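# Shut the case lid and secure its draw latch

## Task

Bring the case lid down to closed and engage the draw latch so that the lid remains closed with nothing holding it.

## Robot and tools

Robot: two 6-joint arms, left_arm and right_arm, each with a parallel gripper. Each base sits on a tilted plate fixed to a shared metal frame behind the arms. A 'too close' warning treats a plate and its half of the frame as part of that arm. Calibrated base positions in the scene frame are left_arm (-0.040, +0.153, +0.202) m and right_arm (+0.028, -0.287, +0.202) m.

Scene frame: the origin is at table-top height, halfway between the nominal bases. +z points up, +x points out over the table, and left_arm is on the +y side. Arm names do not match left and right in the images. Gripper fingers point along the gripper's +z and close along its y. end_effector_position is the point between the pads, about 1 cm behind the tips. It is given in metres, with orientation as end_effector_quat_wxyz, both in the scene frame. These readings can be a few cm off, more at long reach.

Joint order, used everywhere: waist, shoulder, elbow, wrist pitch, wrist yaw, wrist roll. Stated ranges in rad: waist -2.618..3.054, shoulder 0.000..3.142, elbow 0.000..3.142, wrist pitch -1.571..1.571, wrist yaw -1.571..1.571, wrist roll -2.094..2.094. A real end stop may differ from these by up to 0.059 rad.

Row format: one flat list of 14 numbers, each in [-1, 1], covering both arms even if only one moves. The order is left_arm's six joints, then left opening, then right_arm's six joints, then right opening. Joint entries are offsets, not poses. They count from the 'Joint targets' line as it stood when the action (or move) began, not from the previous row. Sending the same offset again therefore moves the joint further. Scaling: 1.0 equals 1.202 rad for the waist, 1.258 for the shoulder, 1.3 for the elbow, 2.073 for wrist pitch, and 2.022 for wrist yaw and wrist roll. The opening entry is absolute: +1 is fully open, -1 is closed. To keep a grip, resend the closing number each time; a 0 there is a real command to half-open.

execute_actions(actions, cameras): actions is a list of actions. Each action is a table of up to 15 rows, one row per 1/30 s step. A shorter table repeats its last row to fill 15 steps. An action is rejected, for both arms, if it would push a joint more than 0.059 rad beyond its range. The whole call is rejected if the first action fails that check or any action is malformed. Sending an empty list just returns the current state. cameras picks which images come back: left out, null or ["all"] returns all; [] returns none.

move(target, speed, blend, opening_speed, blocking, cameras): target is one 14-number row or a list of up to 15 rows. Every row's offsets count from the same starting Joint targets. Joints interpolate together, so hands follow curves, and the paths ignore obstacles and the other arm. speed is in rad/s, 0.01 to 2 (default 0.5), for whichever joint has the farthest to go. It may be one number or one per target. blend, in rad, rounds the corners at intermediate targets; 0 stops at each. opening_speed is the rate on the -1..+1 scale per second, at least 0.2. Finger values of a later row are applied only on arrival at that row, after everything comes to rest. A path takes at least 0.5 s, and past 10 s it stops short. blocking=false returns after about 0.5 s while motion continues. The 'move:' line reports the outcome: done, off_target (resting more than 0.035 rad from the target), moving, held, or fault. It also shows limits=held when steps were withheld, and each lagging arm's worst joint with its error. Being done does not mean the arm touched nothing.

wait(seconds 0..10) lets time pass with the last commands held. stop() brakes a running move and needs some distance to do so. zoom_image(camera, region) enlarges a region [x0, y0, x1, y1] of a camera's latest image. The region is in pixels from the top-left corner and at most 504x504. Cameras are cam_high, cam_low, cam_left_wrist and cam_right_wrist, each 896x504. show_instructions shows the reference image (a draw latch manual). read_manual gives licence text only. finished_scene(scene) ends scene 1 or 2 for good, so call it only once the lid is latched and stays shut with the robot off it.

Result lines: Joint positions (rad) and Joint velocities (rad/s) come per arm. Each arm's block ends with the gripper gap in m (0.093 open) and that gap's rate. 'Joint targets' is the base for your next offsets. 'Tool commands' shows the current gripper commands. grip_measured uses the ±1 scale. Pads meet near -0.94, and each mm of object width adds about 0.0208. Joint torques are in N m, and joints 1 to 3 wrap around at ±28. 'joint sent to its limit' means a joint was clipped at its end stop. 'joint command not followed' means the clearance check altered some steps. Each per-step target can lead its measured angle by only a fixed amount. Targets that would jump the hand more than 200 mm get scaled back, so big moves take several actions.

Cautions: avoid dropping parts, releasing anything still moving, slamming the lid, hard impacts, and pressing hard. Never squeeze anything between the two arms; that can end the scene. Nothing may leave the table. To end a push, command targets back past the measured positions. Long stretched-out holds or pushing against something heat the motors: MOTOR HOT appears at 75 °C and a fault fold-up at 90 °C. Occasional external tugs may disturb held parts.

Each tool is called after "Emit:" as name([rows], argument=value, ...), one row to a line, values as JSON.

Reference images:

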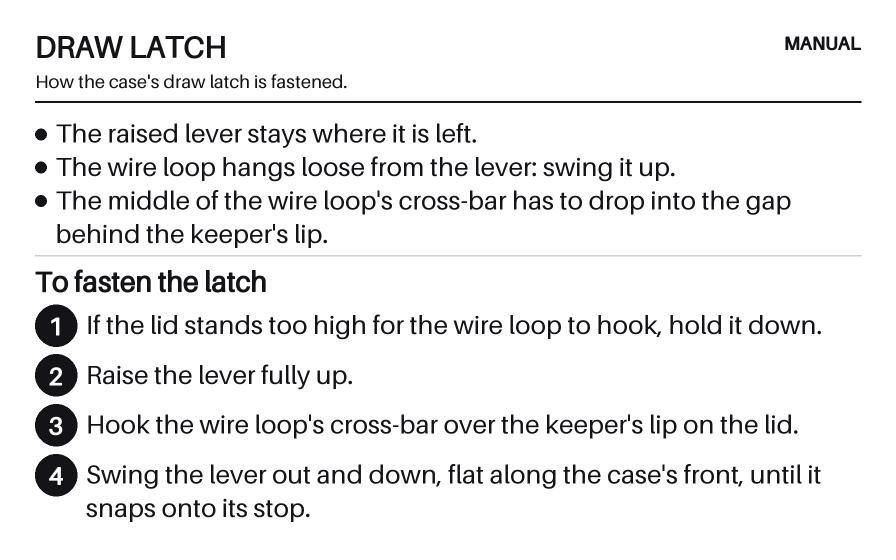

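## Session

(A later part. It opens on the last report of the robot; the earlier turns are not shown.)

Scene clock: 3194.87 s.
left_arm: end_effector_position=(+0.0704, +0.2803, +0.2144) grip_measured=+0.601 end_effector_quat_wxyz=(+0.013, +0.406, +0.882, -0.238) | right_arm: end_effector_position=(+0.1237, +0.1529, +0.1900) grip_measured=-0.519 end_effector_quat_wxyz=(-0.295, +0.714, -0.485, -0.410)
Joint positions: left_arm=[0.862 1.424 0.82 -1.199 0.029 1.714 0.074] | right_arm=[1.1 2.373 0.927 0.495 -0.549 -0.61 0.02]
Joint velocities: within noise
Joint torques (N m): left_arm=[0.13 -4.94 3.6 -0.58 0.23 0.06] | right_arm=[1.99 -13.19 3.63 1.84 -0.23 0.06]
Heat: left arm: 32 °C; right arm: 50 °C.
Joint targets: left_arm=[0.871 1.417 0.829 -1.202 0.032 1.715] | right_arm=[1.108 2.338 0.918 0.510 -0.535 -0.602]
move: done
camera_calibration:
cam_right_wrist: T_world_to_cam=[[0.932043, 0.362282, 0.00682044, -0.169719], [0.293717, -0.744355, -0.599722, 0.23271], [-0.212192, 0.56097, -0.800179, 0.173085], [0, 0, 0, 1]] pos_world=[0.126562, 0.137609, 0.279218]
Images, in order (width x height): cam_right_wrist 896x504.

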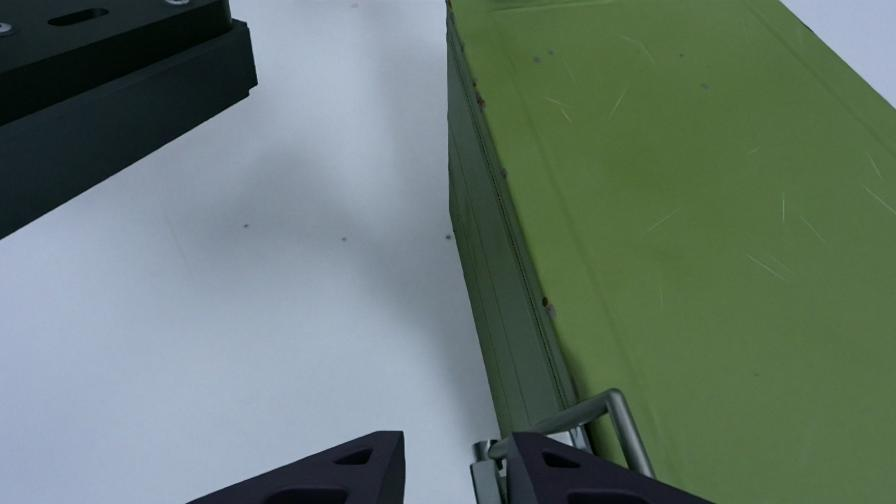

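Emit:
move(target=[0,0,0,0,0,0,0.6,0.0047,-0.0034,-0.0083,0.0035,0.0016,0,-0.52], speed=0.08, cameras=["cam_right_wrist"])

Emit:
zoom_image(camera="cam_right_wrist", region=[400, 380, 600, 504])

Scene clock: 3203.43 s.
left_arm: end_effector_position=(+0.0704, +0.2803, +0.2144) grip_measured=+0.601 end_effector_quat_wxyz=(+0.013, +0.406, +0.882, -0.238) | right_arm: end_effector_position=(+0.1215, +0.1516, +0.1901) grip_measured=-0.519 end_effector_quat_wxyz=(-0.296, +0.715, -0.484, -0.408)
Joint positions: left_arm=[0.862 1.424 0.82 -1.199 0.029 1.714 0.074] | right_arm=[1.105 2.369 0.917 0.504 -0.544 -0.61 0.02]
Joint velocities: within noise
Joint torques (N m): left_arm=[0.14 -4.89 3.58 -0.58 0.23 0.05] | right_arm=[2.13 -13.07 3.74 1.76 -0.3 0.07]
Heat: left arm: 32 °C; right arm: 52 °C.
Joint targets: left_arm=[0.871 1.417 0.829 -1.202 0.032 1.715] | right_arm=[1.114 2.333 0.907 0.518 -0.532 -0.602]
move: done
camera_calibration:
cam_right_wrist: T_world_to_cam=[[0.93158, 0.363339, 0.0120028, -0.168251], [0.297703, -0.743511, -0.598802, 0.231678], [-0.208644, 0.561405, -0.800807, 0.172932], [0, 0, 0, 1]] pos_world=[0.123849, 0.136303, 0.279234]
Images, in order (width x height): cam_right_wrist 896x504.

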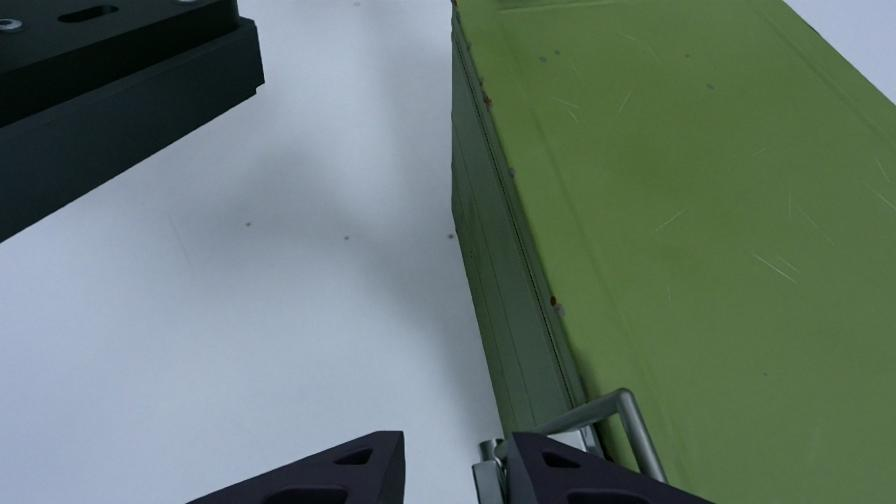

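Scaled by 2.520 from the camera's 896x504 image, which has a finer 1280x720 frame.

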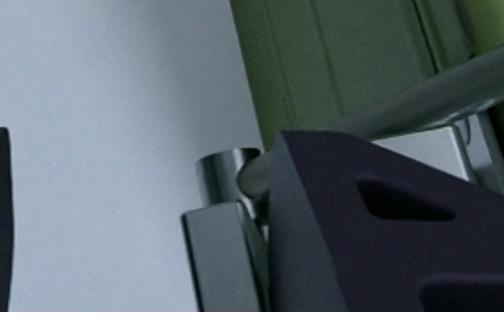

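Emit:
move(target=[0,0,0,0,0,0,0.6,0.0116,0.002,-0.0222,0.0140,0.004,0,-0.52], speed=0.08, cameras=["cam_right_wrist"])

Emit:
zoom_image(camera="cam_right_wrist", region=[400, 380, 600, 504])

Scene clock: 3212.50 s.
left_arm: end_effector_position=(+0.0704, +0.2803, +0.2144) grip_measured=+0.601 end_effector_quat_wxyz=(+0.013, +0.406, +0.882, -0.238) | right_arm: end_effector_position=(+0.1130, +0.1474, +0.1865) grip_measured=-0.519 end_effector_quat_wxyz=(-0.295, +0.719, -0.480, -0.407)
Joint positions: left_arm=[0.862 1.424 0.82 -1.199 0.029 1.714 0.074] | right_arm=[1.12 2.369 0.888 0.533 -0.539 -0.61 0.02]
Joint velocities: within noise
Joint torques (N m): left_arm=[0.13 -4.9 3.58 -0.57 0.24 0.05] | right_arm=[1.99 -12.52 3.55 1.79 -0.27 0.08]
Heat: left arm: 32 °C; right arm: 54 °C.
Joint targets: left_arm=[0.871 1.417 0.829 -1.202 0.032 1.715] | right_arm=[1.128 2.336 0.878 0.546 -0.524 -0.602]
move: done
camera_calibration:
cam_right_wrist: T_world_to_cam=[[0.9275, 0.373415, 0.0174563, -0.160794], [0.309562, -0.741046, -0.595837, 0.226676], [-0.209559, 0.558043, -0.802916, 0.17165], [0, 0, 0, 1]] pos_world=[0.114937, 0.132232, 0.275689]
Images, in order (width x height): cam_right_wrist 896x504.

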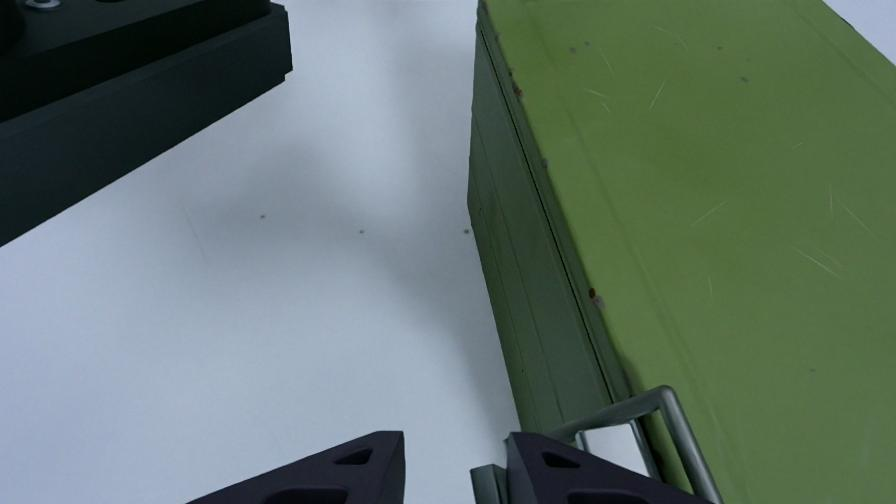

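Scaled by 2.520 from the camera's 896x504 image, which has a finer 1280x720 frame.

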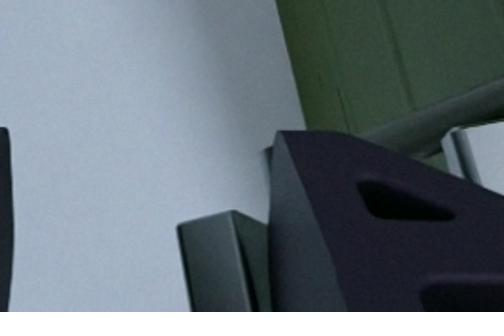

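Emit:
move(target=[0,0,0,0,0,0,0.6,0.0206,0.0600,-0.0234,0.031,0.007,0,-0.52], speed=0.12, cameras=["cam_right_wrist"])

Emit:
zoom_image(camera="cam_right_wrist", region=[400, 340, 660, 504])

Scene clock: 3237.17 s.
left_arm: end_effector_position=(+0.0704, +0.2803, +0.2144) grip_measured=+0.601 end_effector_quat_wxyz=(+0.013, +0.406, +0.882, -0.238) | right_arm: end_effector_position=(+0.1001, +0.1432, +0.1740) grip_measured=-0.519 end_effector_quat_wxyz=(-0.294, +0.726, -0.474, -0.402)
Joint positions: left_arm=[0.862 1.424 0.82 -1.199 0.029 1.714 0.074] | right_arm=[1.145 2.399 0.855 0.593 -0.524 -0.61 0.02]
Joint velocities: within noise
Joint torques (N m): left_arm=[0.16 -4.92 3.62 -0.58 0.24 0.06] | right_arm=[1.91 -8.35 3.37 1.89 -0.3 0.06]
Heat: left arm: 32 °C; right arm: 56 °C.
Joint targets: left_arm=[0.871 1.417 0.829 -1.202 0.032 1.715] | right_arm=[1.153 2.412 0.848 0.611 -0.509 -0.602]
move: done
camera_calibration:
cam_right_wrist: T_world_to_cam=[[0.921781, 0.386696, 0.0280392, -0.150207], [0.32839, -0.740254, -0.586672, 0.216473], [-0.206108, 0.549991, -0.809339, 0.163236], [0, 0, 0, 1]] pos_world=[0.101015, 0.128551, 0.263324]
Images, in order (width x height): cam_right_wrist 896x504.

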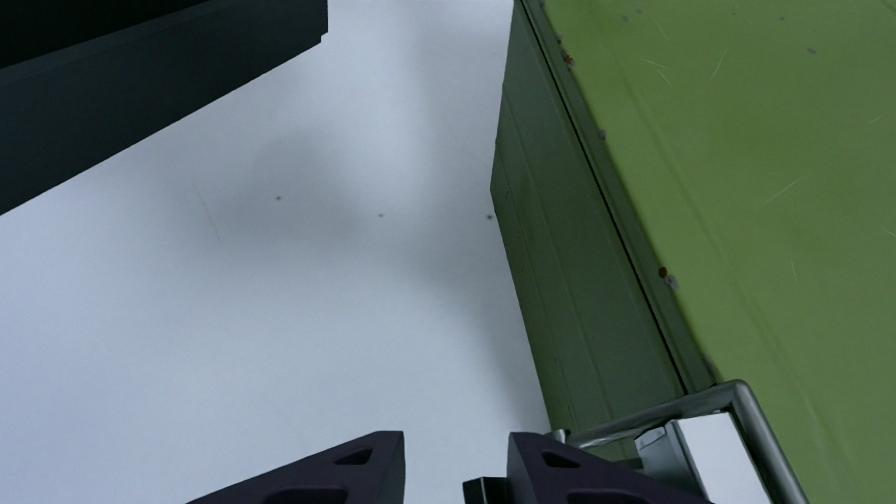

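Scaled by 1.938 from the camera's 896x504 image, which has a finer 1280x720 frame.

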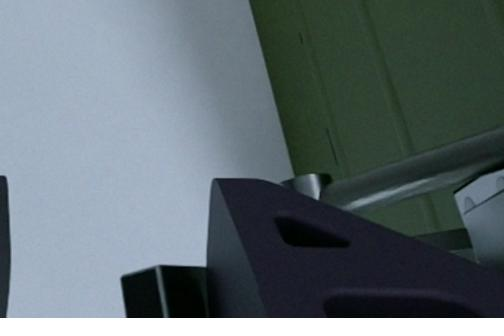

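Emit:
move(target=[0,0,0,0,0,0,0.6,0.0131,0.0275,-0.0258,0.0328,0.0045,0,-0.52], speed=0.12, cameras=["cam_right_wrist"])

Emit:
zoom_image(camera="cam_right_wrist", region=[400, 340, 800, 504])

Scene clock: 3249.77 s.
left_arm: end_effector_position=(+0.0704, +0.2803, +0.2144) grip_measured=+0.601 end_effector_quat_wxyz=(+0.013, +0.406, +0.882, -0.238) | right_arm: end_effector_position=(+0.0910, +0.1377, +0.1618) grip_measured=-0.519 end_effector_quat_wxyz=(-0.294, +0.730, -0.470, -0.400)
Joint positions: left_arm=[0.862 1.424 0.82 -1.199 0.029 1.714 0.074] | right_arm=[1.161 2.432 0.822 0.66 -0.515 -0.609 0.02]
Joint velocities: within noise
Joint torques (N m): left_arm=[0.13 -4.93 3.59 -0.57 0.24 0.05] | right_arm=[1.72 -8.21 3.06 1.92 -0.29 0.02]
Heat: left arm: 32 °C; right arm: 53 °C.
Joint targets: left_arm=[0.871 1.417 0.829 -1.202 0.032 1.715] | right_arm=[1.168 2.446 0.814 0.679 -0.500 -0.601]
move: done
camera_calibration:
cam_right_wrist: T_world_to_cam=[[0.918606, 0.393488, 0.0364868, -0.141369], [0.339459, -0.738448, -0.582633, 0.206336], [-0.202315, 0.547596, -0.811916, 0.154851], [0, 0, 0, 1]] pos_world=[0.0911486, 0.1232, 0.251102]
Images, in order (width x height): cam_right_wrist 896x504.

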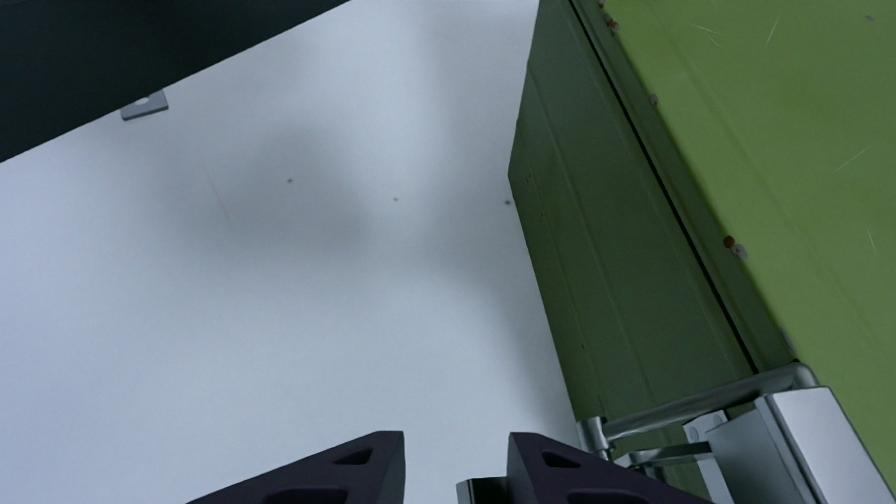

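Scaled by 1.260 from the camera's 896x504 image, which has a finer 1280x720 frame.

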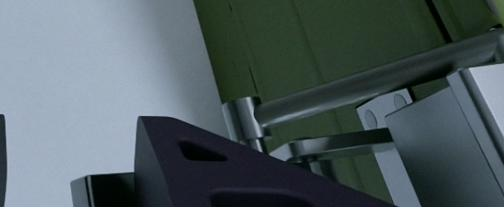

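Emit:
move(target=[0,0,0,0,0,0,0.6,0.010,0.046,-0.0092,0.0337,0.0035,0,-0.52], speed=0.12, cameras=["cam_right_wrist"])

Emit:
zoom_image(camera="cam_right_wrist", region=[400, 300, 896, 504])

Scene clock: 3264.60 s.
left_arm: end_effector_position=(+0.0704, +0.2803, +0.2144) grip_measured=+0.601 end_effector_quat_wxyz=(+0.013, +0.406, +0.882, -0.238) | right_arm: end_effector_position=(+0.0837, +0.1349, +0.1456) grip_measured=-0.519 end_effector_quat_wxyz=(-0.294, +0.733, -0.467, -0.398)
Joint positions: left_arm=[0.862 1.424 0.82 -1.199 0.029 1.714 0.074] | right_arm=[1.172 2.49 0.81 0.731 -0.508 -0.609 0.02]
Joint velocities: within noise
Joint torques (N m): left_arm=[0.16 -4.92 3.62 -0.56 0.25 0.05] | right_arm=[1.69 -8.29 2.8 1.88 -0.27 0.1]
Heat: left arm: 32 °C; right arm: 50 °C.
Joint targets: left_arm=[0.871 1.417 0.829 -1.202 0.032 1.715] | right_arm=[1.180 2.504 0.802 0.749 -0.493 -0.601]
move: done
camera_calibration:
cam_right_wrist: T_world_to_cam=[[0.915888, 0.399212, 0.0421795, -0.134348], [0.348126, -0.737548, -0.578646, 0.195912], [-0.199893, 0.544658, -0.814488, 0.142295], [0, 0, 0, 1]] pos_world=[0.0832897, 0.120625, 0.234928]
Images, in order (width x height): cam_right_wrist 896x504.

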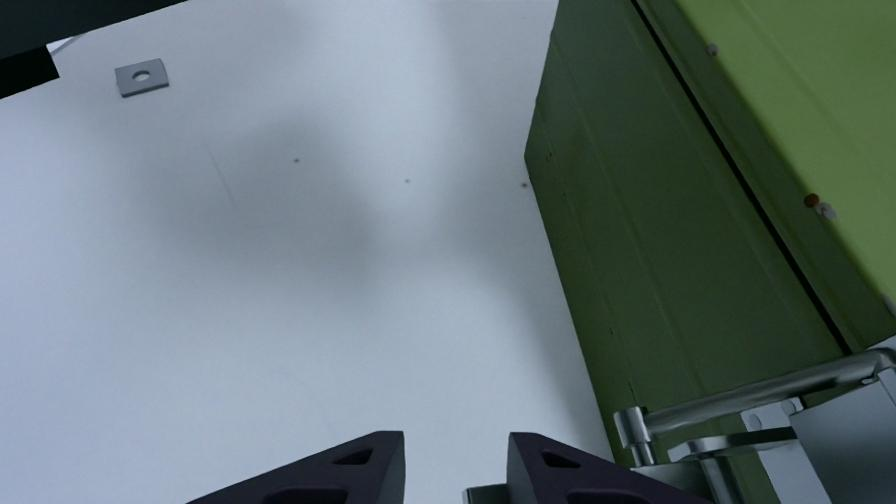

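Scaled by 1.016 from the camera's 896x504 image, which has a finer 1280x720 frame.

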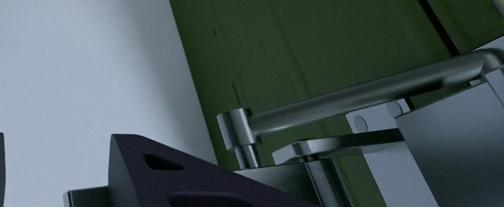

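Emit:
move(target=[0,0,0,0,0,0,0.6,-0.012,0.0493,0.023,0.023,-0.003,0,-0.52], speed=0.12, cameras=["cam_right_wrist"])

Emit:
zoom_image(camera="cam_right_wrist", region=[400, 300, 896, 504])

Scene clock: 3274.97 s.
left_arm: end_effector_position=(+0.0704, +0.2803, +0.2144) grip_measured=+0.601 end_effector_quat_wxyz=(+0.013, +0.406, +0.882, -0.238) | right_arm: end_effector_position=(+0.0816, +0.1347, +0.1313) grip_measured=-0.519 end_effector_quat_wxyz=(-0.294, +0.733, -0.467, -0.398)
Joint positions: left_arm=[0.862 1.424 0.82 -1.199 0.029 1.714 0.074] | right_arm=[1.172 2.549 0.816 0.785 -0.507 -0.609 0.02]
Joint velocities: within noise
Joint torques (N m): left_arm=[0.16 -4.93 3.62 -0.58 0.24 0.06] | right_arm=[0.54 -8.2 4.51 1.74 -0.36 0.05]
Heat: left arm: 32 °C; right arm: 49 °C.
Joint targets: left_arm=[0.871 1.417 0.829 -1.202 0.032 1.715] | right_arm=[1.166 2.566 0.832 0.796 -0.499 -0.601]
move: done
camera_calibration:
cam_right_wrist: T_world_to_cam=[[0.916053, 0.398706, 0.0433733, -0.131844], [0.348191, -0.736967, -0.579347, 0.188285], [-0.199024, 0.545815, -0.813926, 0.13009], [0, 0, 0, 1]] pos_world=[0.0811084, 0.120322, 0.220684]
Images, in order (width x height): cam_right_wrist 896x504.

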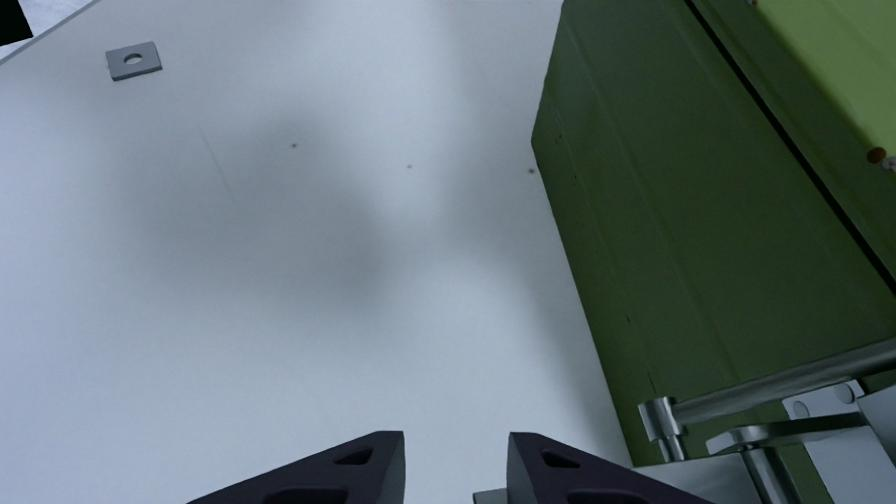

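Scaled by 1.016 from the camera's 896x504 image, which has a finer 1280x720 frame.

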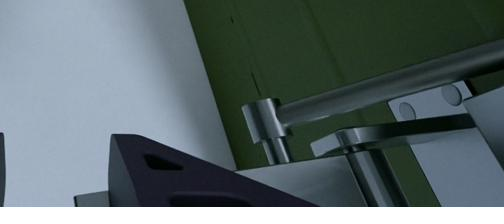

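Emit:
move([
  [0,0,0,0,0,0,0.6,-0.062,-0.165,-0.124,-0.0025,-0.02,0,-0.52],
  [0,0,0,0,0,0,0.6,-0.6639,-0.0795,0.0938,-0.4096,-0.3966,-0.4797,-0.52],
], speed=[0.3,0.8], blend=0.02, cameras=["cam_right_wrist"])

Emit:
zoom_image(camera="cam_right_wrist", region=[370, 150, 490, 310])

Scene clock: 3291.07 s.
left_arm: end_effector_position=(+0.0704, +0.2803, +0.2144) grip_measured=+0.601 end_effector_quat_wxyz=(+0.013, +0.406, +0.882, -0.238) | right_arm: end_effector_position=(+0.2374, -0.0060, +0.1792) grip_measured=-0.519 end_effector_quat_wxyz=(-0.405, +0.609, -0.379, -0.567)
Joint positions: left_arm=[0.862 1.424 0.82 -1.199 0.029 1.714 0.074] | right_arm=[0.371 2.453 0.942 -0.037 -1.288 -1.562 0.02]
Joint velocities: within noise
Joint torques (N m): left_arm=[0.13 -4.92 3.6 -0.56 0.24 0.05] | right_arm=[1.8 -7.72 3.26 0.23 -0.86 -0.13]
Heat: left arm: 32 °C; right arm: 49 °C.
Joint targets: left_arm=[0.871 1.417 0.829 -1.202 0.032 1.715] | right_arm=[0.368 2.466 0.954 -0.053 -1.301 -1.571]
move: done
camera_calibration:
cam_right_wrist: T_world_to_cam=[[0.915096, 0.399808, 0.0524663, -0.221913], [0.215965, -0.376062, -0.901075, 0.149218], [-0.340526, 0.835901, -0.430477, 0.243503], [0, 0, 0, 1]] pos_world=[0.253765, -0.0587065, 0.250922]
Images, in order (width x height): cam_right_wrist 896x504.

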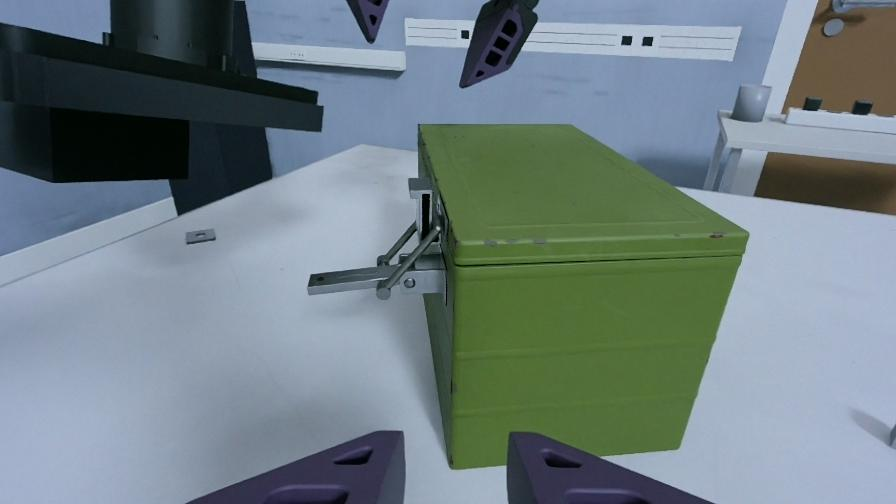

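Scaled by 3.150 from the camera's 896x504 image, which has a finer 1280x720 frame.

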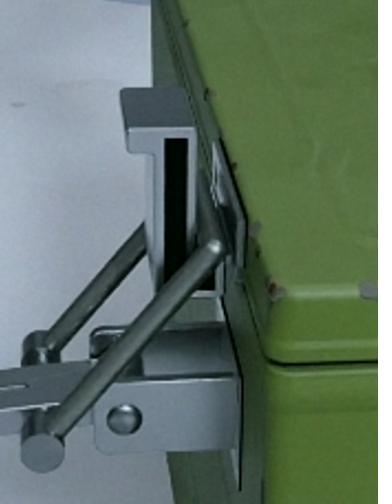

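Emit:
move([
  [0,0,0,0,0,0,0.6,0.609,-0.0127,-0.2569,0.4838,0.678,0.7621,-0.31],
  [0,0,0,0,0,0,0.6,0.8303,0.0477,-0.175,0.5369,0.6152,0.7028,-0.31],
], speed=[0.8,0.3], blend=0.03, cameras=["cam_right_wrist"])

Emit:
zoom_image(camera="cam_right_wrist", region=[400, 300, 896, 504])

Scene clock: 3354.20 s.
left_arm: end_effector_position=(+0.0704, +0.2803, +0.2144) grip_measured=+0.601 end_effector_quat_wxyz=(+0.013, +0.406, +0.882, -0.238) | right_arm: end_effector_position=(+0.0847, +0.1449, +0.1549) grip_measured=-0.311 end_effector_quat_wxyz=(-0.368, +0.596, -0.624, -0.346)
Joint positions: left_arm=[0.862 1.424 0.82 -1.199 0.029 1.714 0.074] | right_arm=[1.364 2.512 0.711 1.042 -0.043 -0.141 0.03]
Joint velocities: within noise
Joint torques (N m): left_arm=[0.13 -4.92 3.6 -0.57 0.24 0.05] | right_arm=[0.88 -8.05 4.33 2.15 -0.3 -0.1]
Heat: left arm: 32 °C; right arm: 47 °C.
Joint targets: left_arm=[0.871 1.417 0.829 -1.202 0.032 1.715] | right_arm=[1.366 2.526 0.727 1.060 -0.057 -0.150]
move: done
camera_calibration:
cam_right_wrist: T_world_to_cam=[[0.999093, -0.0414515, -0.00974643, -0.074781], [-0.0389794, -0.798149, -0.601197, 0.253302], [0.0171414, 0.601032, -0.799041, 0.115729], [0, 0, 0, 1]] pos_world=[0.082603, 0.129516, 0.244028]
Images, in order (width x height): cam_right_wrist 896x504.

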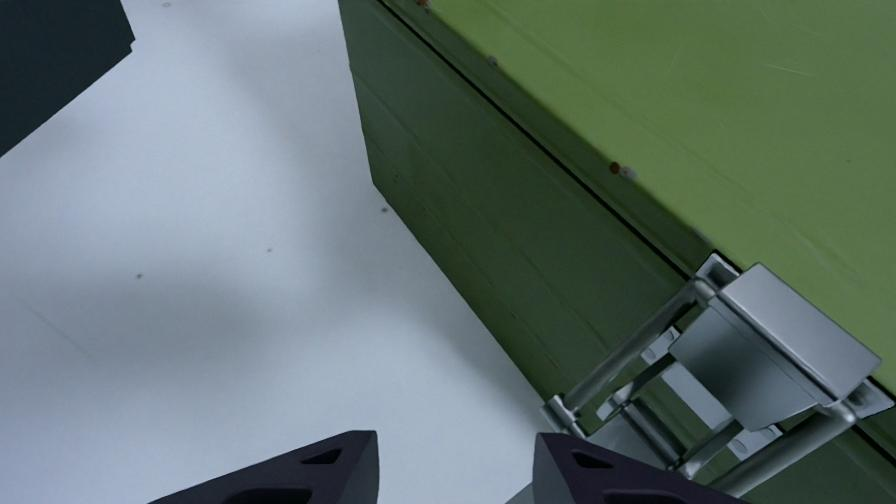

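Scaled by 1.016 from the camera's 896x504 image, which has a finer 1280x720 frame.

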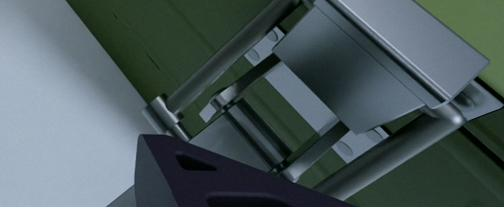

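Emit:
move(target=[0,0,0,0,0,0,0.6,-0.0175,0.124,0.0254,0.055,-0.009,0,-0.31], speed=0.15, cameras=["cam_right_wrist"])

Emit:
zoom_image(camera="cam_right_wrist", region=[400, 200, 896, 504])

Scene clock: 3383.97 s.
left_arm: end_effector_position=(+0.0704, +0.2803, +0.2144) grip_measured=+0.601 end_effector_quat_wxyz=(+0.013, +0.406, +0.882, -0.238) | right_arm: end_effector_position=(+0.0824, +0.1501, +0.1319) grip_measured=-0.311 end_effector_quat_wxyz=(-0.379, +0.590, -0.613, -0.364)
Joint positions: left_arm=[0.862 1.424 0.82 -1.199 0.029 1.714 0.074] | right_arm=[1.355 2.659 0.746 1.198 -0.07 -0.145 0.03]
Joint velocities: within noise
Joint torques (N m): left_arm=[0.12 -4.92 3.6 -0.57 0.23 0.05] | right_arm=[-0.2 -7.56 3.63 1.84 -0.19 -0.07]
Heat: left arm: 32 °C; right arm: 45 °C.
Joint targets: left_arm=[0.871 1.417 0.829 -1.202 0.032 1.715] | right_arm=[1.345 2.682 0.760 1.174 -0.076 -0.150]
move: done
camera_calibration:
cam_right_wrist: T_world_to_cam=[[0.999468, -0.0285254, -0.0157866, -0.0736918], [-0.0320401, -0.769863, -0.637405, 0.243558], [0.00602872, 0.637572, -0.770367, 0.0859131], [0, 0, 0, 1]] pos_world=[0.0809383, 0.130628, 0.220266]
Images, in order (width x height): cam_right_wrist 896x504.

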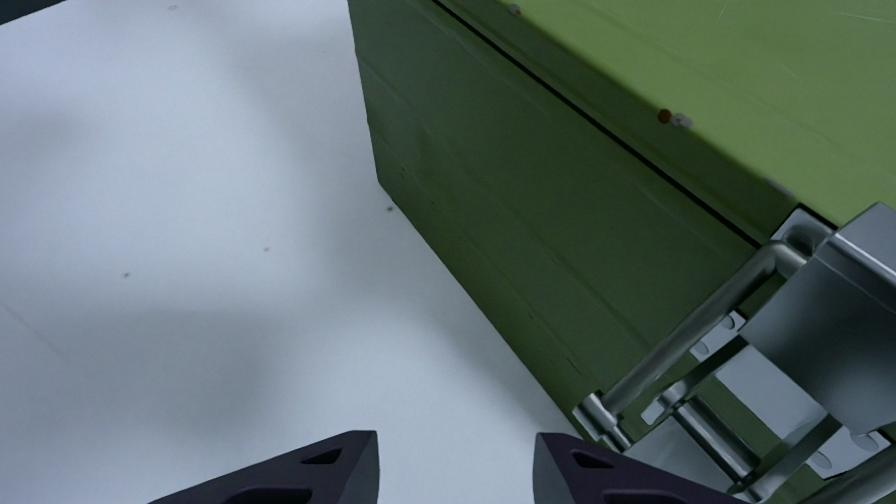

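Scaled by 1.016 from the camera's 896x504 image, which has a finer 1280x720 frame.

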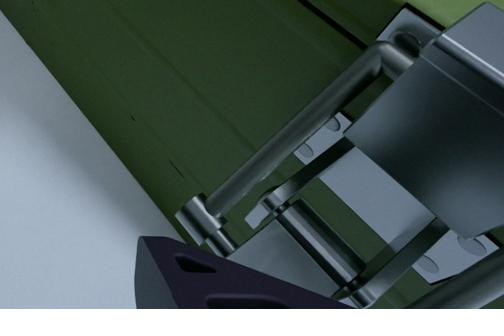

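Emit:
move(target=[0,0,0,0,0,0,0.6,-0.008,0.028,0.0162,-0.03,-0.004,0,-0.31], speed=0.1, cameras=["cam_right_wrist"])

Emit:
zoom_image(camera="cam_right_wrist", region=[400, 200, 896, 504])

Scene clock: 3392.67 s.
left_arm: end_effector_position=(+0.0704, +0.2803, +0.2144) grip_measured=+0.601 end_effector_quat_wxyz=(+0.013, +0.406, +0.882, -0.238) | right_arm: end_effector_position=(+0.0832, +0.1526, +0.1279) grip_measured=-0.311 end_effector_quat_wxyz=(-0.377, +0.592, -0.611, -0.367)
Joint positions: left_arm=[0.862 1.424 0.82 -1.199 0.029 1.714 0.074] | right_arm=[1.348 2.678 0.763 1.201 -0.082 -0.15 0.03]
Joint velocities: within noise
Joint torques (N m): left_arm=[0.14 -4.92 3.59 -0.58 0.25 0.05] | right_arm=[-0.35 -6.26 3.89 1.16 -0.19 -0.01]
Heat: left arm: 32 °C; right arm: 44 °C.
Joint targets: left_arm=[0.871 1.417 0.829 -1.202 0.032 1.715] | right_arm=[1.335 2.717 0.781 1.112 -0.084 -0.150]
move: off_target (right_arm); right_arm: the wrist pitch is farthest, 0.089 rad from its target
camera_calibration:
cam_right_wrist: T_world_to_cam=[[0.999585, -0.0221571, -0.0183845, -0.0751645], [-0.0287911, -0.768883, -0.638741, 0.242775], [0.0000170563, 0.639005, -0.769202, 0.0813751], [0, 0, 0, 1]] pos_world=[0.0821217, 0.133001, 0.216283]
Images, in order (width x height): cam_right_wrist 896x504.

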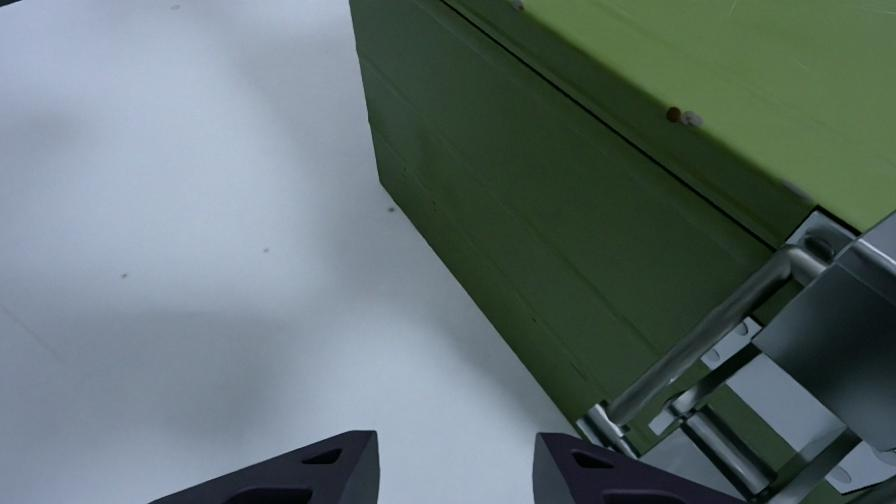

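Scaled by 1.016 from the camera's 896x504 image, which has a finer 1280x720 frame.

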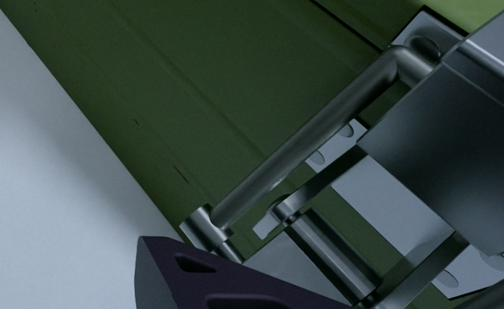

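Emit:
move(target=[0,0,0,0,0,0,0.6,-0.0112,0.034,0.0092,-0.003,-0.005,0,-0.31], speed=0.1, cameras=["cam_right_wrist"])

Emit:
zoom_image(camera="cam_right_wrist", region=[400, 200, 896, 504])

Scene clock: 3407.53 s.
left_arm: end_effector_position=(+0.0704, +0.2803, +0.2144) grip_measured=+0.601 end_effector_quat_wxyz=(+0.013, +0.406, +0.882, -0.238) | right_arm: end_effector_position=(+0.0845, +0.1529, +0.1227) grip_measured=-0.311 end_effector_quat_wxyz=(-0.379, +0.590, -0.608, -0.372)
Joint positions: left_arm=[0.862 1.424 0.82 -1.199 0.029 1.714 0.074] | right_arm=[1.338 2.712 0.771 1.236 -0.097 -0.155 0.03]
Joint velocities: within noise
Joint torques (N m): left_arm=[0.13 -4.92 3.62 -0.57 0.24 0.06] | right_arm=[-0.68 -5.48 4.03 0.84 -0.12 0.05]
Heat: left arm: 32 °C; right arm: 44 °C.
Joint targets: left_arm=[0.871 1.417 0.829 -1.202 0.032 1.715] | right_arm=[1.322 2.760 0.793 1.106 -0.094 -0.150]
move: off_target (right_arm); right_arm: the wrist pitch is farthest, 0.131 rad from its target
camera_calibration:
cam_right_wrist: T_world_to_cam=[[0.999629, -0.0173921, -0.0209454, -0.076967], [-0.0268212, -0.761116, -0.648061, 0.239426], [-0.00467071, 0.648383, -0.7613, 0.0751822], [0, 0, 0, 1]] pos_world=[0.0837114, 0.132146, 0.210787]
Images, in order (width x height): cam_right_wrist 896x504.

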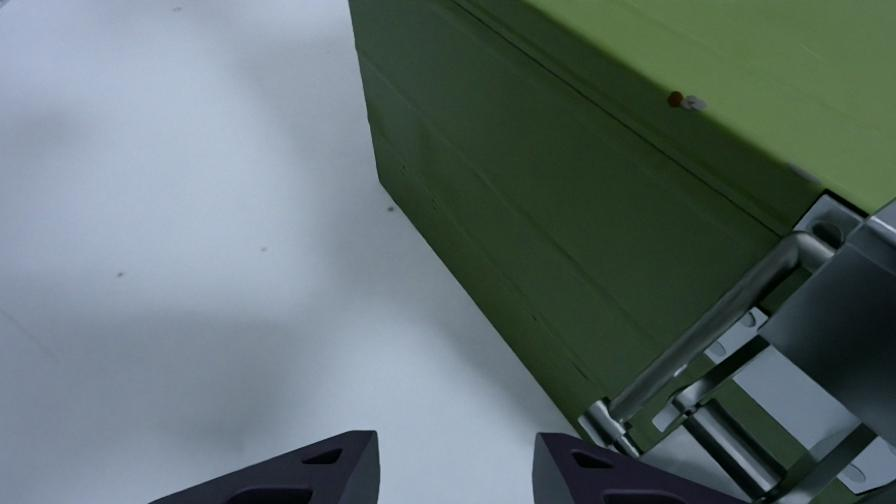

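Scaled by 1.016 from the camera's 896x504 image, which has a finer 1280x720 frame.

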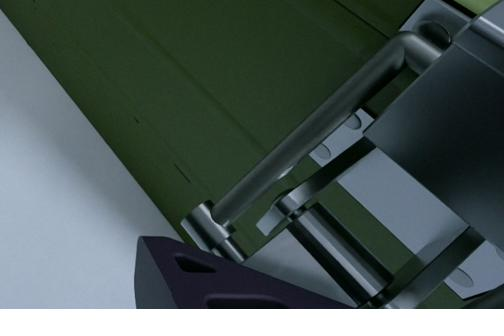

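Emit:
move(target=[0,0,0,0,0,0,0.6,-0.005,0.015,0.004,-0.05,-0.002,0,-0.31], speed=0.15, cameras=["cam_right_wrist"])

Emit:
zoom_image(camera="cam_right_wrist", region=[400, 200, 896, 504])

Scene clock: 3418.13 s.
left_arm: end_effector_position=(+0.0704, +0.2803, +0.2144) grip_measured=+0.601 end_effector_quat_wxyz=(+0.013, +0.406, +0.882, -0.238) | right_arm: end_effector_position=(+0.0854, +0.1528, +0.1185) grip_measured=-0.311 end_effector_quat_wxyz=(-0.375, +0.594, -0.609, -0.369)
Joint positions: left_arm=[0.862 1.424 0.82 -1.199 0.029 1.714 0.074] | right_arm=[1.333 2.719 0.779 1.223 -0.101 -0.162 0.03]
Joint velocities: within noise
Joint torques (N m): left_arm=[0.13 -4.93 3.6 -0.56 0.25 0.05] | right_arm=[-0.76 -4.27 3.78 -0.09 -0.18 0.1]
Heat: left arm: 32 °C; right arm: 43 °C.
Joint targets: left_arm=[0.871 1.417 0.829 -1.202 0.032 1.715] | right_arm=[1.316 2.779 0.798 1.002 -0.098 -0.150]
move: off_target (right_arm); right_arm: the wrist pitch is farthest, 0.221 rad from its target
camera_calibration:
cam_right_wrist: T_world_to_cam=[[0.999698, -0.0144479, -0.0198754, -0.0785665], [-0.0238172, -0.768678, -0.639192, 0.236577], [-0.00604281, 0.639473, -0.76879, 0.074403], [0, 0, 0, 1]] pos_world=[0.084627, 0.133138, 0.206857]
Images, in order (width x height): cam_right_wrist 896x504.

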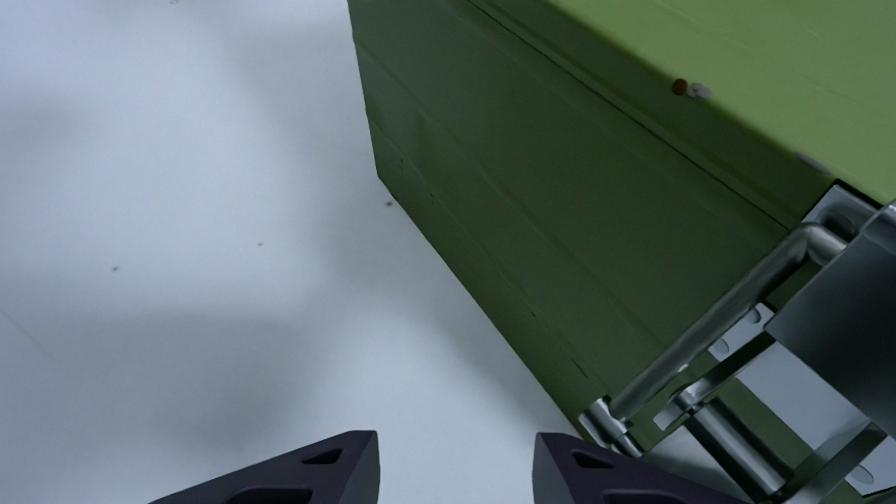

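Scaled by 1.016 from the camera's 896x504 image, which has a finer 1280x720 frame.

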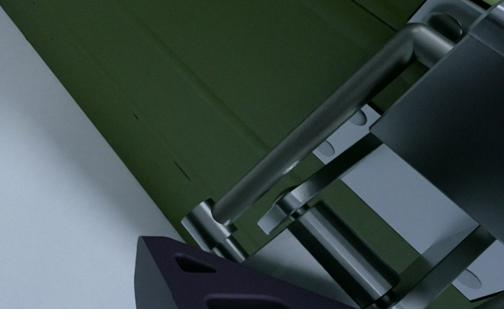

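Emit:
move(target=[0,0,0,0,0,0,0.6,-0.020,0.034,0.0,-0.01,-0.007,0,-0.31], speed=0.15, cameras=["cam_right_wrist"])

Emit:
zoom_image(camera="cam_right_wrist", region=[400, 200, 896, 504])

Scene clock: 3432.03 s.
left_arm: end_effector_position=(+0.0704, +0.2803, +0.2144) grip_measured=+0.601 end_effector_quat_wxyz=(+0.013, +0.406, +0.882, -0.238) | right_arm: end_effector_position=(+0.0775, +0.1086, +0.0397) grip_measured=-0.311 end_effector_quat_wxyz=(-0.259, +0.629, -0.666, -0.307)
Joint positions: left_arm=[0.862 1.424 0.82 -1.199 0.029 1.714 0.074] | right_arm=[1.297 2.812 0.802 0.998 -0.126 -0.159 0.03]
Joint velocities: within noise
Joint torques (N m): left_arm=[0.14 -4.9 3.58 -0.58 0.24 0.05] | right_arm=[0.46 -8.83 1.2 1.53 -0.06 0.09]
Heat: left arm: 32 °C; right arm: 42 °C.
Joint targets: left_arm=[0.871 1.417 0.829 -1.202 0.032 1.715] | right_arm=[1.292 2.821 0.798 0.981 -0.112 -0.150]
move: done
camera_calibration:
cam_right_wrist: T_world_to_cam=[[0.994773, -0.0164062, -0.100788, -0.0689937], [-0.0551225, -0.917127, -0.394765, 0.160823], [-0.0859593, 0.398257, -0.913237, 0.0801465], [0, 0, 0, 1]] pos_world=[0.0843873, 0.114445, 0.129726]
Images, in order (width x height): cam_right_wrist 896x504.

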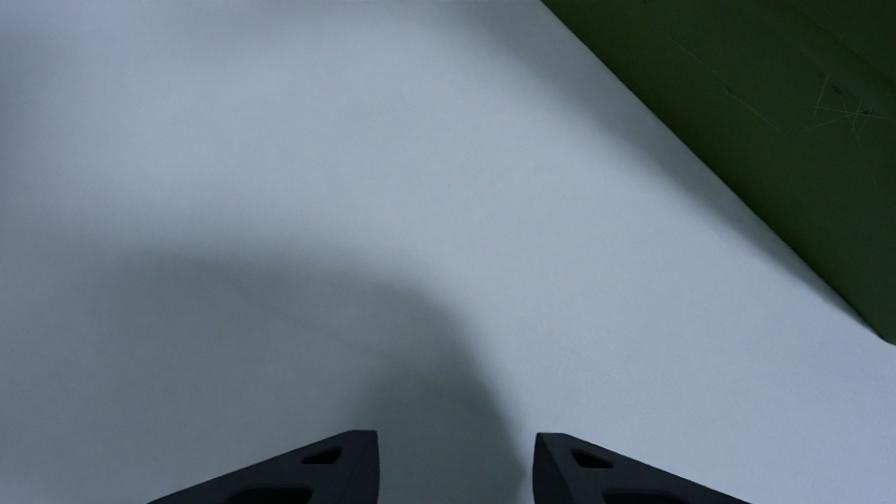

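Scaled by 1.016 from the camera's 896x504 image, which has a finer 1280x720 frame.

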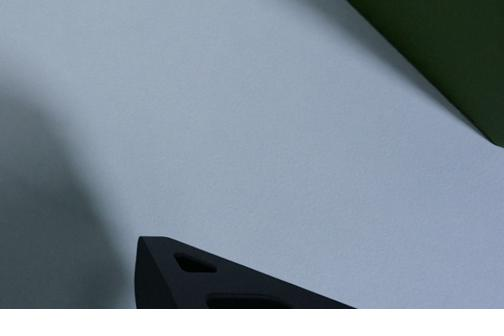

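Emit:
move([
  [0,0,0,0,0,0,0.6,-0.03,-0.15,-0.124,0,-0.015,0,-0.31],
  [0,0,0,0,0,0,0.6,-0.1,-0.295,-0.1,0,-0.015,0,-0.31],
  [0,0,0,0,0,0,0.6,-0.7687,-0.2822,0.12,-0.4988,-0.588,-0.7028,-0.31],
], speed=[0.4,0.5,0.8], blend=0.05, cameras=["cam_right_wrist"])

Emit:
zoom_image(camera="cam_right_wrist", region=[330, 150, 530, 350])

Scene clock: 3445.33 s.
left_arm: end_effector_position=(+0.0704, +0.2803, +0.2144) grip_measured=+0.601 end_effector_quat_wxyz=(+0.013, +0.406, +0.882, -0.238) | right_arm: end_effector_position=(+0.2326, -0.0058, +0.1727) grip_measured=-0.311 end_effector_quat_wxyz=(-0.396, +0.607, -0.383, -0.572)
Joint positions: left_arm=[0.862 1.424 0.82 -1.199 0.029 1.714 0.074] | right_arm=[0.372 2.476 0.942 -0.037 -1.287 -1.562 0.03]
Joint velocities: within noise
Joint torques (N m): left_arm=[0.09 -4.9 3.59 -0.57 0.24 0.06] | right_arm=[1.73 -9.84 2.99 0.17 -0.86 -0.11]
Heat: left arm: 32 °C; right arm: 44 °C.
Joint targets: left_arm=[0.871 1.417 0.829 -1.202 0.032 1.715] | right_arm=[0.368 2.467 0.954 -0.053 -1.301 -1.571]
move: done
camera_calibration:
cam_right_wrist: T_world_to_cam=[[0.913054, 0.406653, 0.0310666, -0.213051], [0.201158, -0.382775, -0.901676, 0.148035], [-0.354778, 0.829528, -0.431296, 0.242361], [0, 0, 0, 1]] pos_world=[0.250733, -0.0577433, 0.244628]
Images, in order (width x height): cam_right_wrist 896x504.

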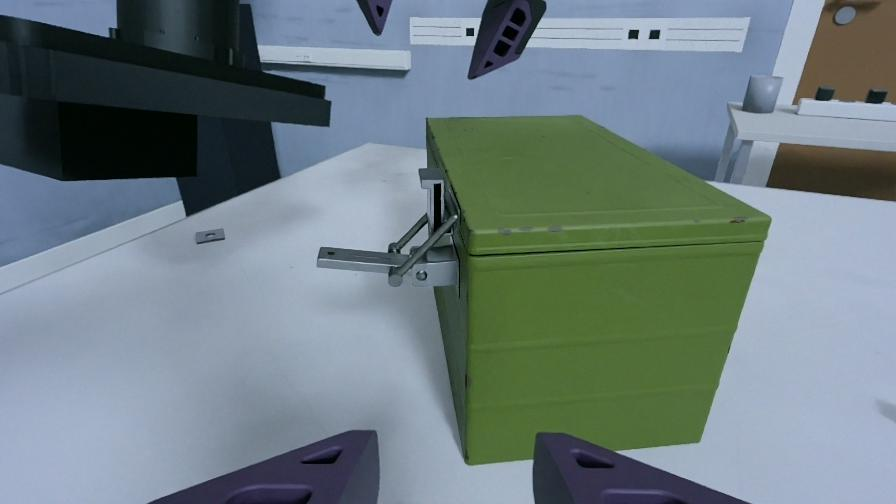

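Scaled by 2.520 from the camera's 896x504 image, which has a finer 1280x720 frame.

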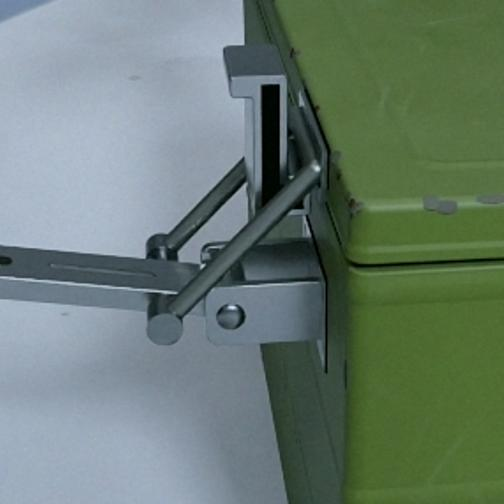

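Emit:
move([
  [0,0,0,0,0,0,0.6,0.609,-0.0127,-0.2569,0.4838,0.678,0.7621,-0.31],
  [0,0,0,0,0,0,0.6,0.8478,0.045,-0.14,0.5296,0.6172,0.7028,-0.31],
], speed=[0.8,0.3], blend=0.03, cameras=["cam_right_wrist"])

Emit:
zoom_image(camera="cam_right_wrist", region=[400, 200, 896, 504])

Scene clock: 3575.87 s.
left_arm: end_effector_position=(+0.0704, +0.2803, +0.2144) grip_measured=+0.601 end_effector_quat_wxyz=(+0.013, +0.406, +0.882, -0.238) | right_arm: end_effector_position=(+0.0797, +0.1604, +0.1663) grip_measured=-0.311 end_effector_quat_wxyz=(-0.379, +0.596, -0.612, -0.355)
Joint positions: left_arm=[0.862 1.424 0.82 -1.199 0.029 1.714 0.074] | right_arm=[1.385 2.509 0.756 1.027 -0.039 -0.141 0.03]
Joint velocities: within noise
Joint torques (N m): left_arm=[0.1 -4.9 3.6 -0.57 0.25 0.05] | right_arm=[0.69 -8.23 4.88 2.19 -0.3 -0.13]
Heat: left arm: 32 °C; right arm: 48 °C.
Joint targets: left_arm=[0.871 1.417 0.829 -1.202 0.032 1.715] | right_arm=[1.387 2.523 0.772 1.045 -0.053 -0.151]
move: done
camera_calibration:
cam_right_wrist: T_world_to_cam=[[0.999612, -0.0278509, 0.000991339, -0.0730675], [-0.0210656, -0.778409, -0.627404, 0.272147], [0.0182454, 0.627139, -0.778693, 0.107927], [0, 0, 0, 1]] pos_world=[0.0768029, 0.142121, 0.254861]
Images, in order (width x height): cam_right_wrist 896x504.

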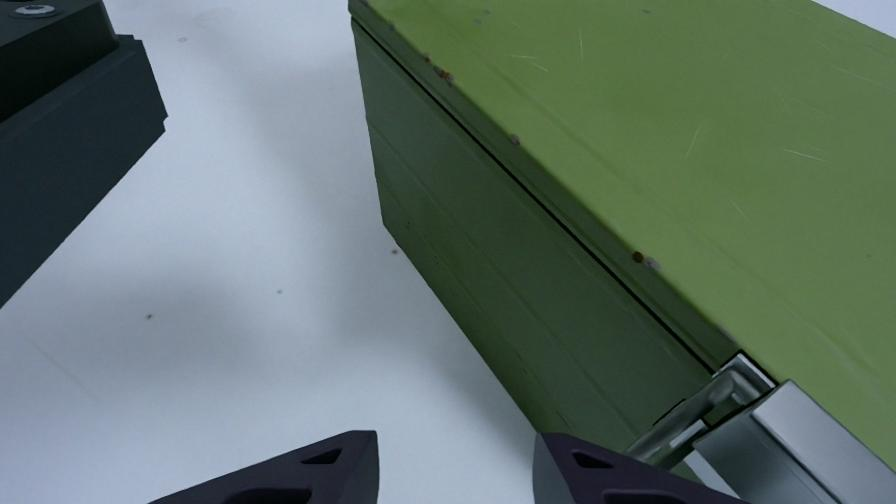

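Scaled by 1.016 from the camera's 896x504 image, which has a finer 1280x720 frame.

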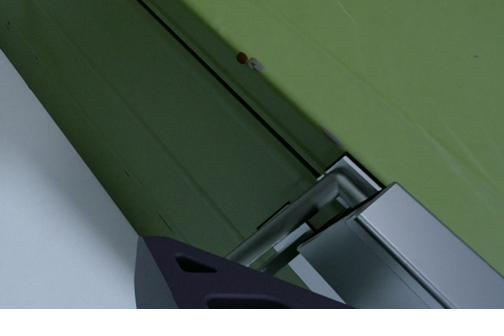

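Emit:
move(target=[0,0,0,0,0,0,0.6,0.0075,0.1153,0.0177,0.0362,-0.0035,0,-0.31], speed=0.2, cameras=["cam_right_wrist"])

Emit:
zoom_image(camera="cam_right_wrist", region=[400, 200, 896, 504])

Scene clock: 3589.40 s.
left_arm: end_effector_position=(+0.0704, +0.2803, +0.2144) grip_measured=+0.601 end_effector_quat_wxyz=(+0.013, +0.406, +0.882, -0.238) | right_arm: end_effector_position=(+0.0740, +0.1582, +0.1314) grip_measured=-0.311 end_effector_quat_wxyz=(-0.374, +0.602, -0.611, -0.353)
Joint positions: left_arm=[0.862 1.424 0.82 -1.199 0.029 1.714 0.074] | right_arm=[1.389 2.648 0.781 1.127 -0.043 -0.145 0.03]
Joint velocities: within noise
Joint torques (N m): left_arm=[0.13 -4.94 3.6 -0.58 0.24 0.05] | right_arm=[1.37 -7.87 4.05 1.95 -0.36 -0.11]
Heat: left arm: 32 °C; right arm: 47 °C.
Joint targets: left_arm=[0.871 1.417 0.829 -1.202 0.032 1.715] | right_arm=[1.396 2.668 0.795 1.120 -0.060 -0.150]
move: done
camera_calibration:
cam_right_wrist: T_world_to_cam=[[0.999845, -0.0175338, 0.00163174, -0.0691457], [-0.012782, -0.786358, -0.617639, 0.247837], [0.0121127, 0.617522, -0.78646, 0.0852397], [0, 0, 0, 1]] pos_world=[0.0712704, 0.141039, 0.220224]
Images, in order (width x height): cam_right_wrist 896x504.

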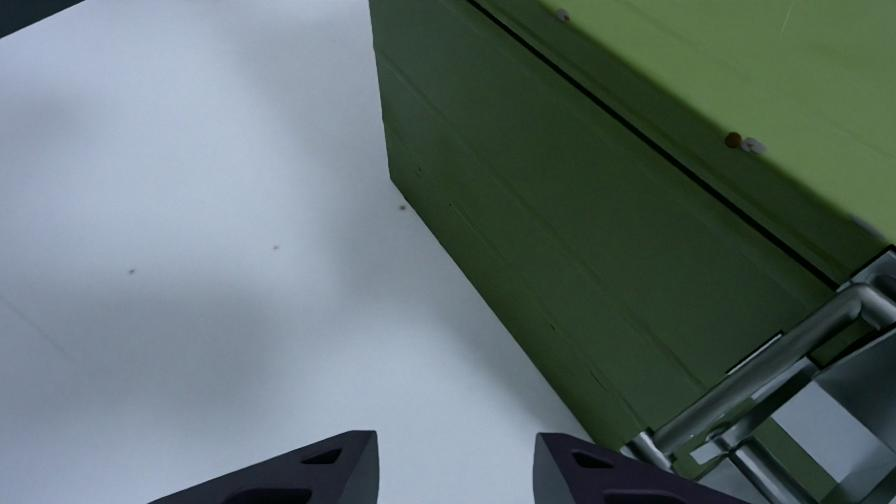

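Scaled by 1.016 from the camera's 896x504 image, which has a finer 1280x720 frame.

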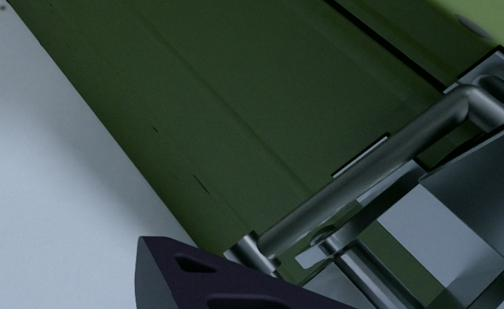

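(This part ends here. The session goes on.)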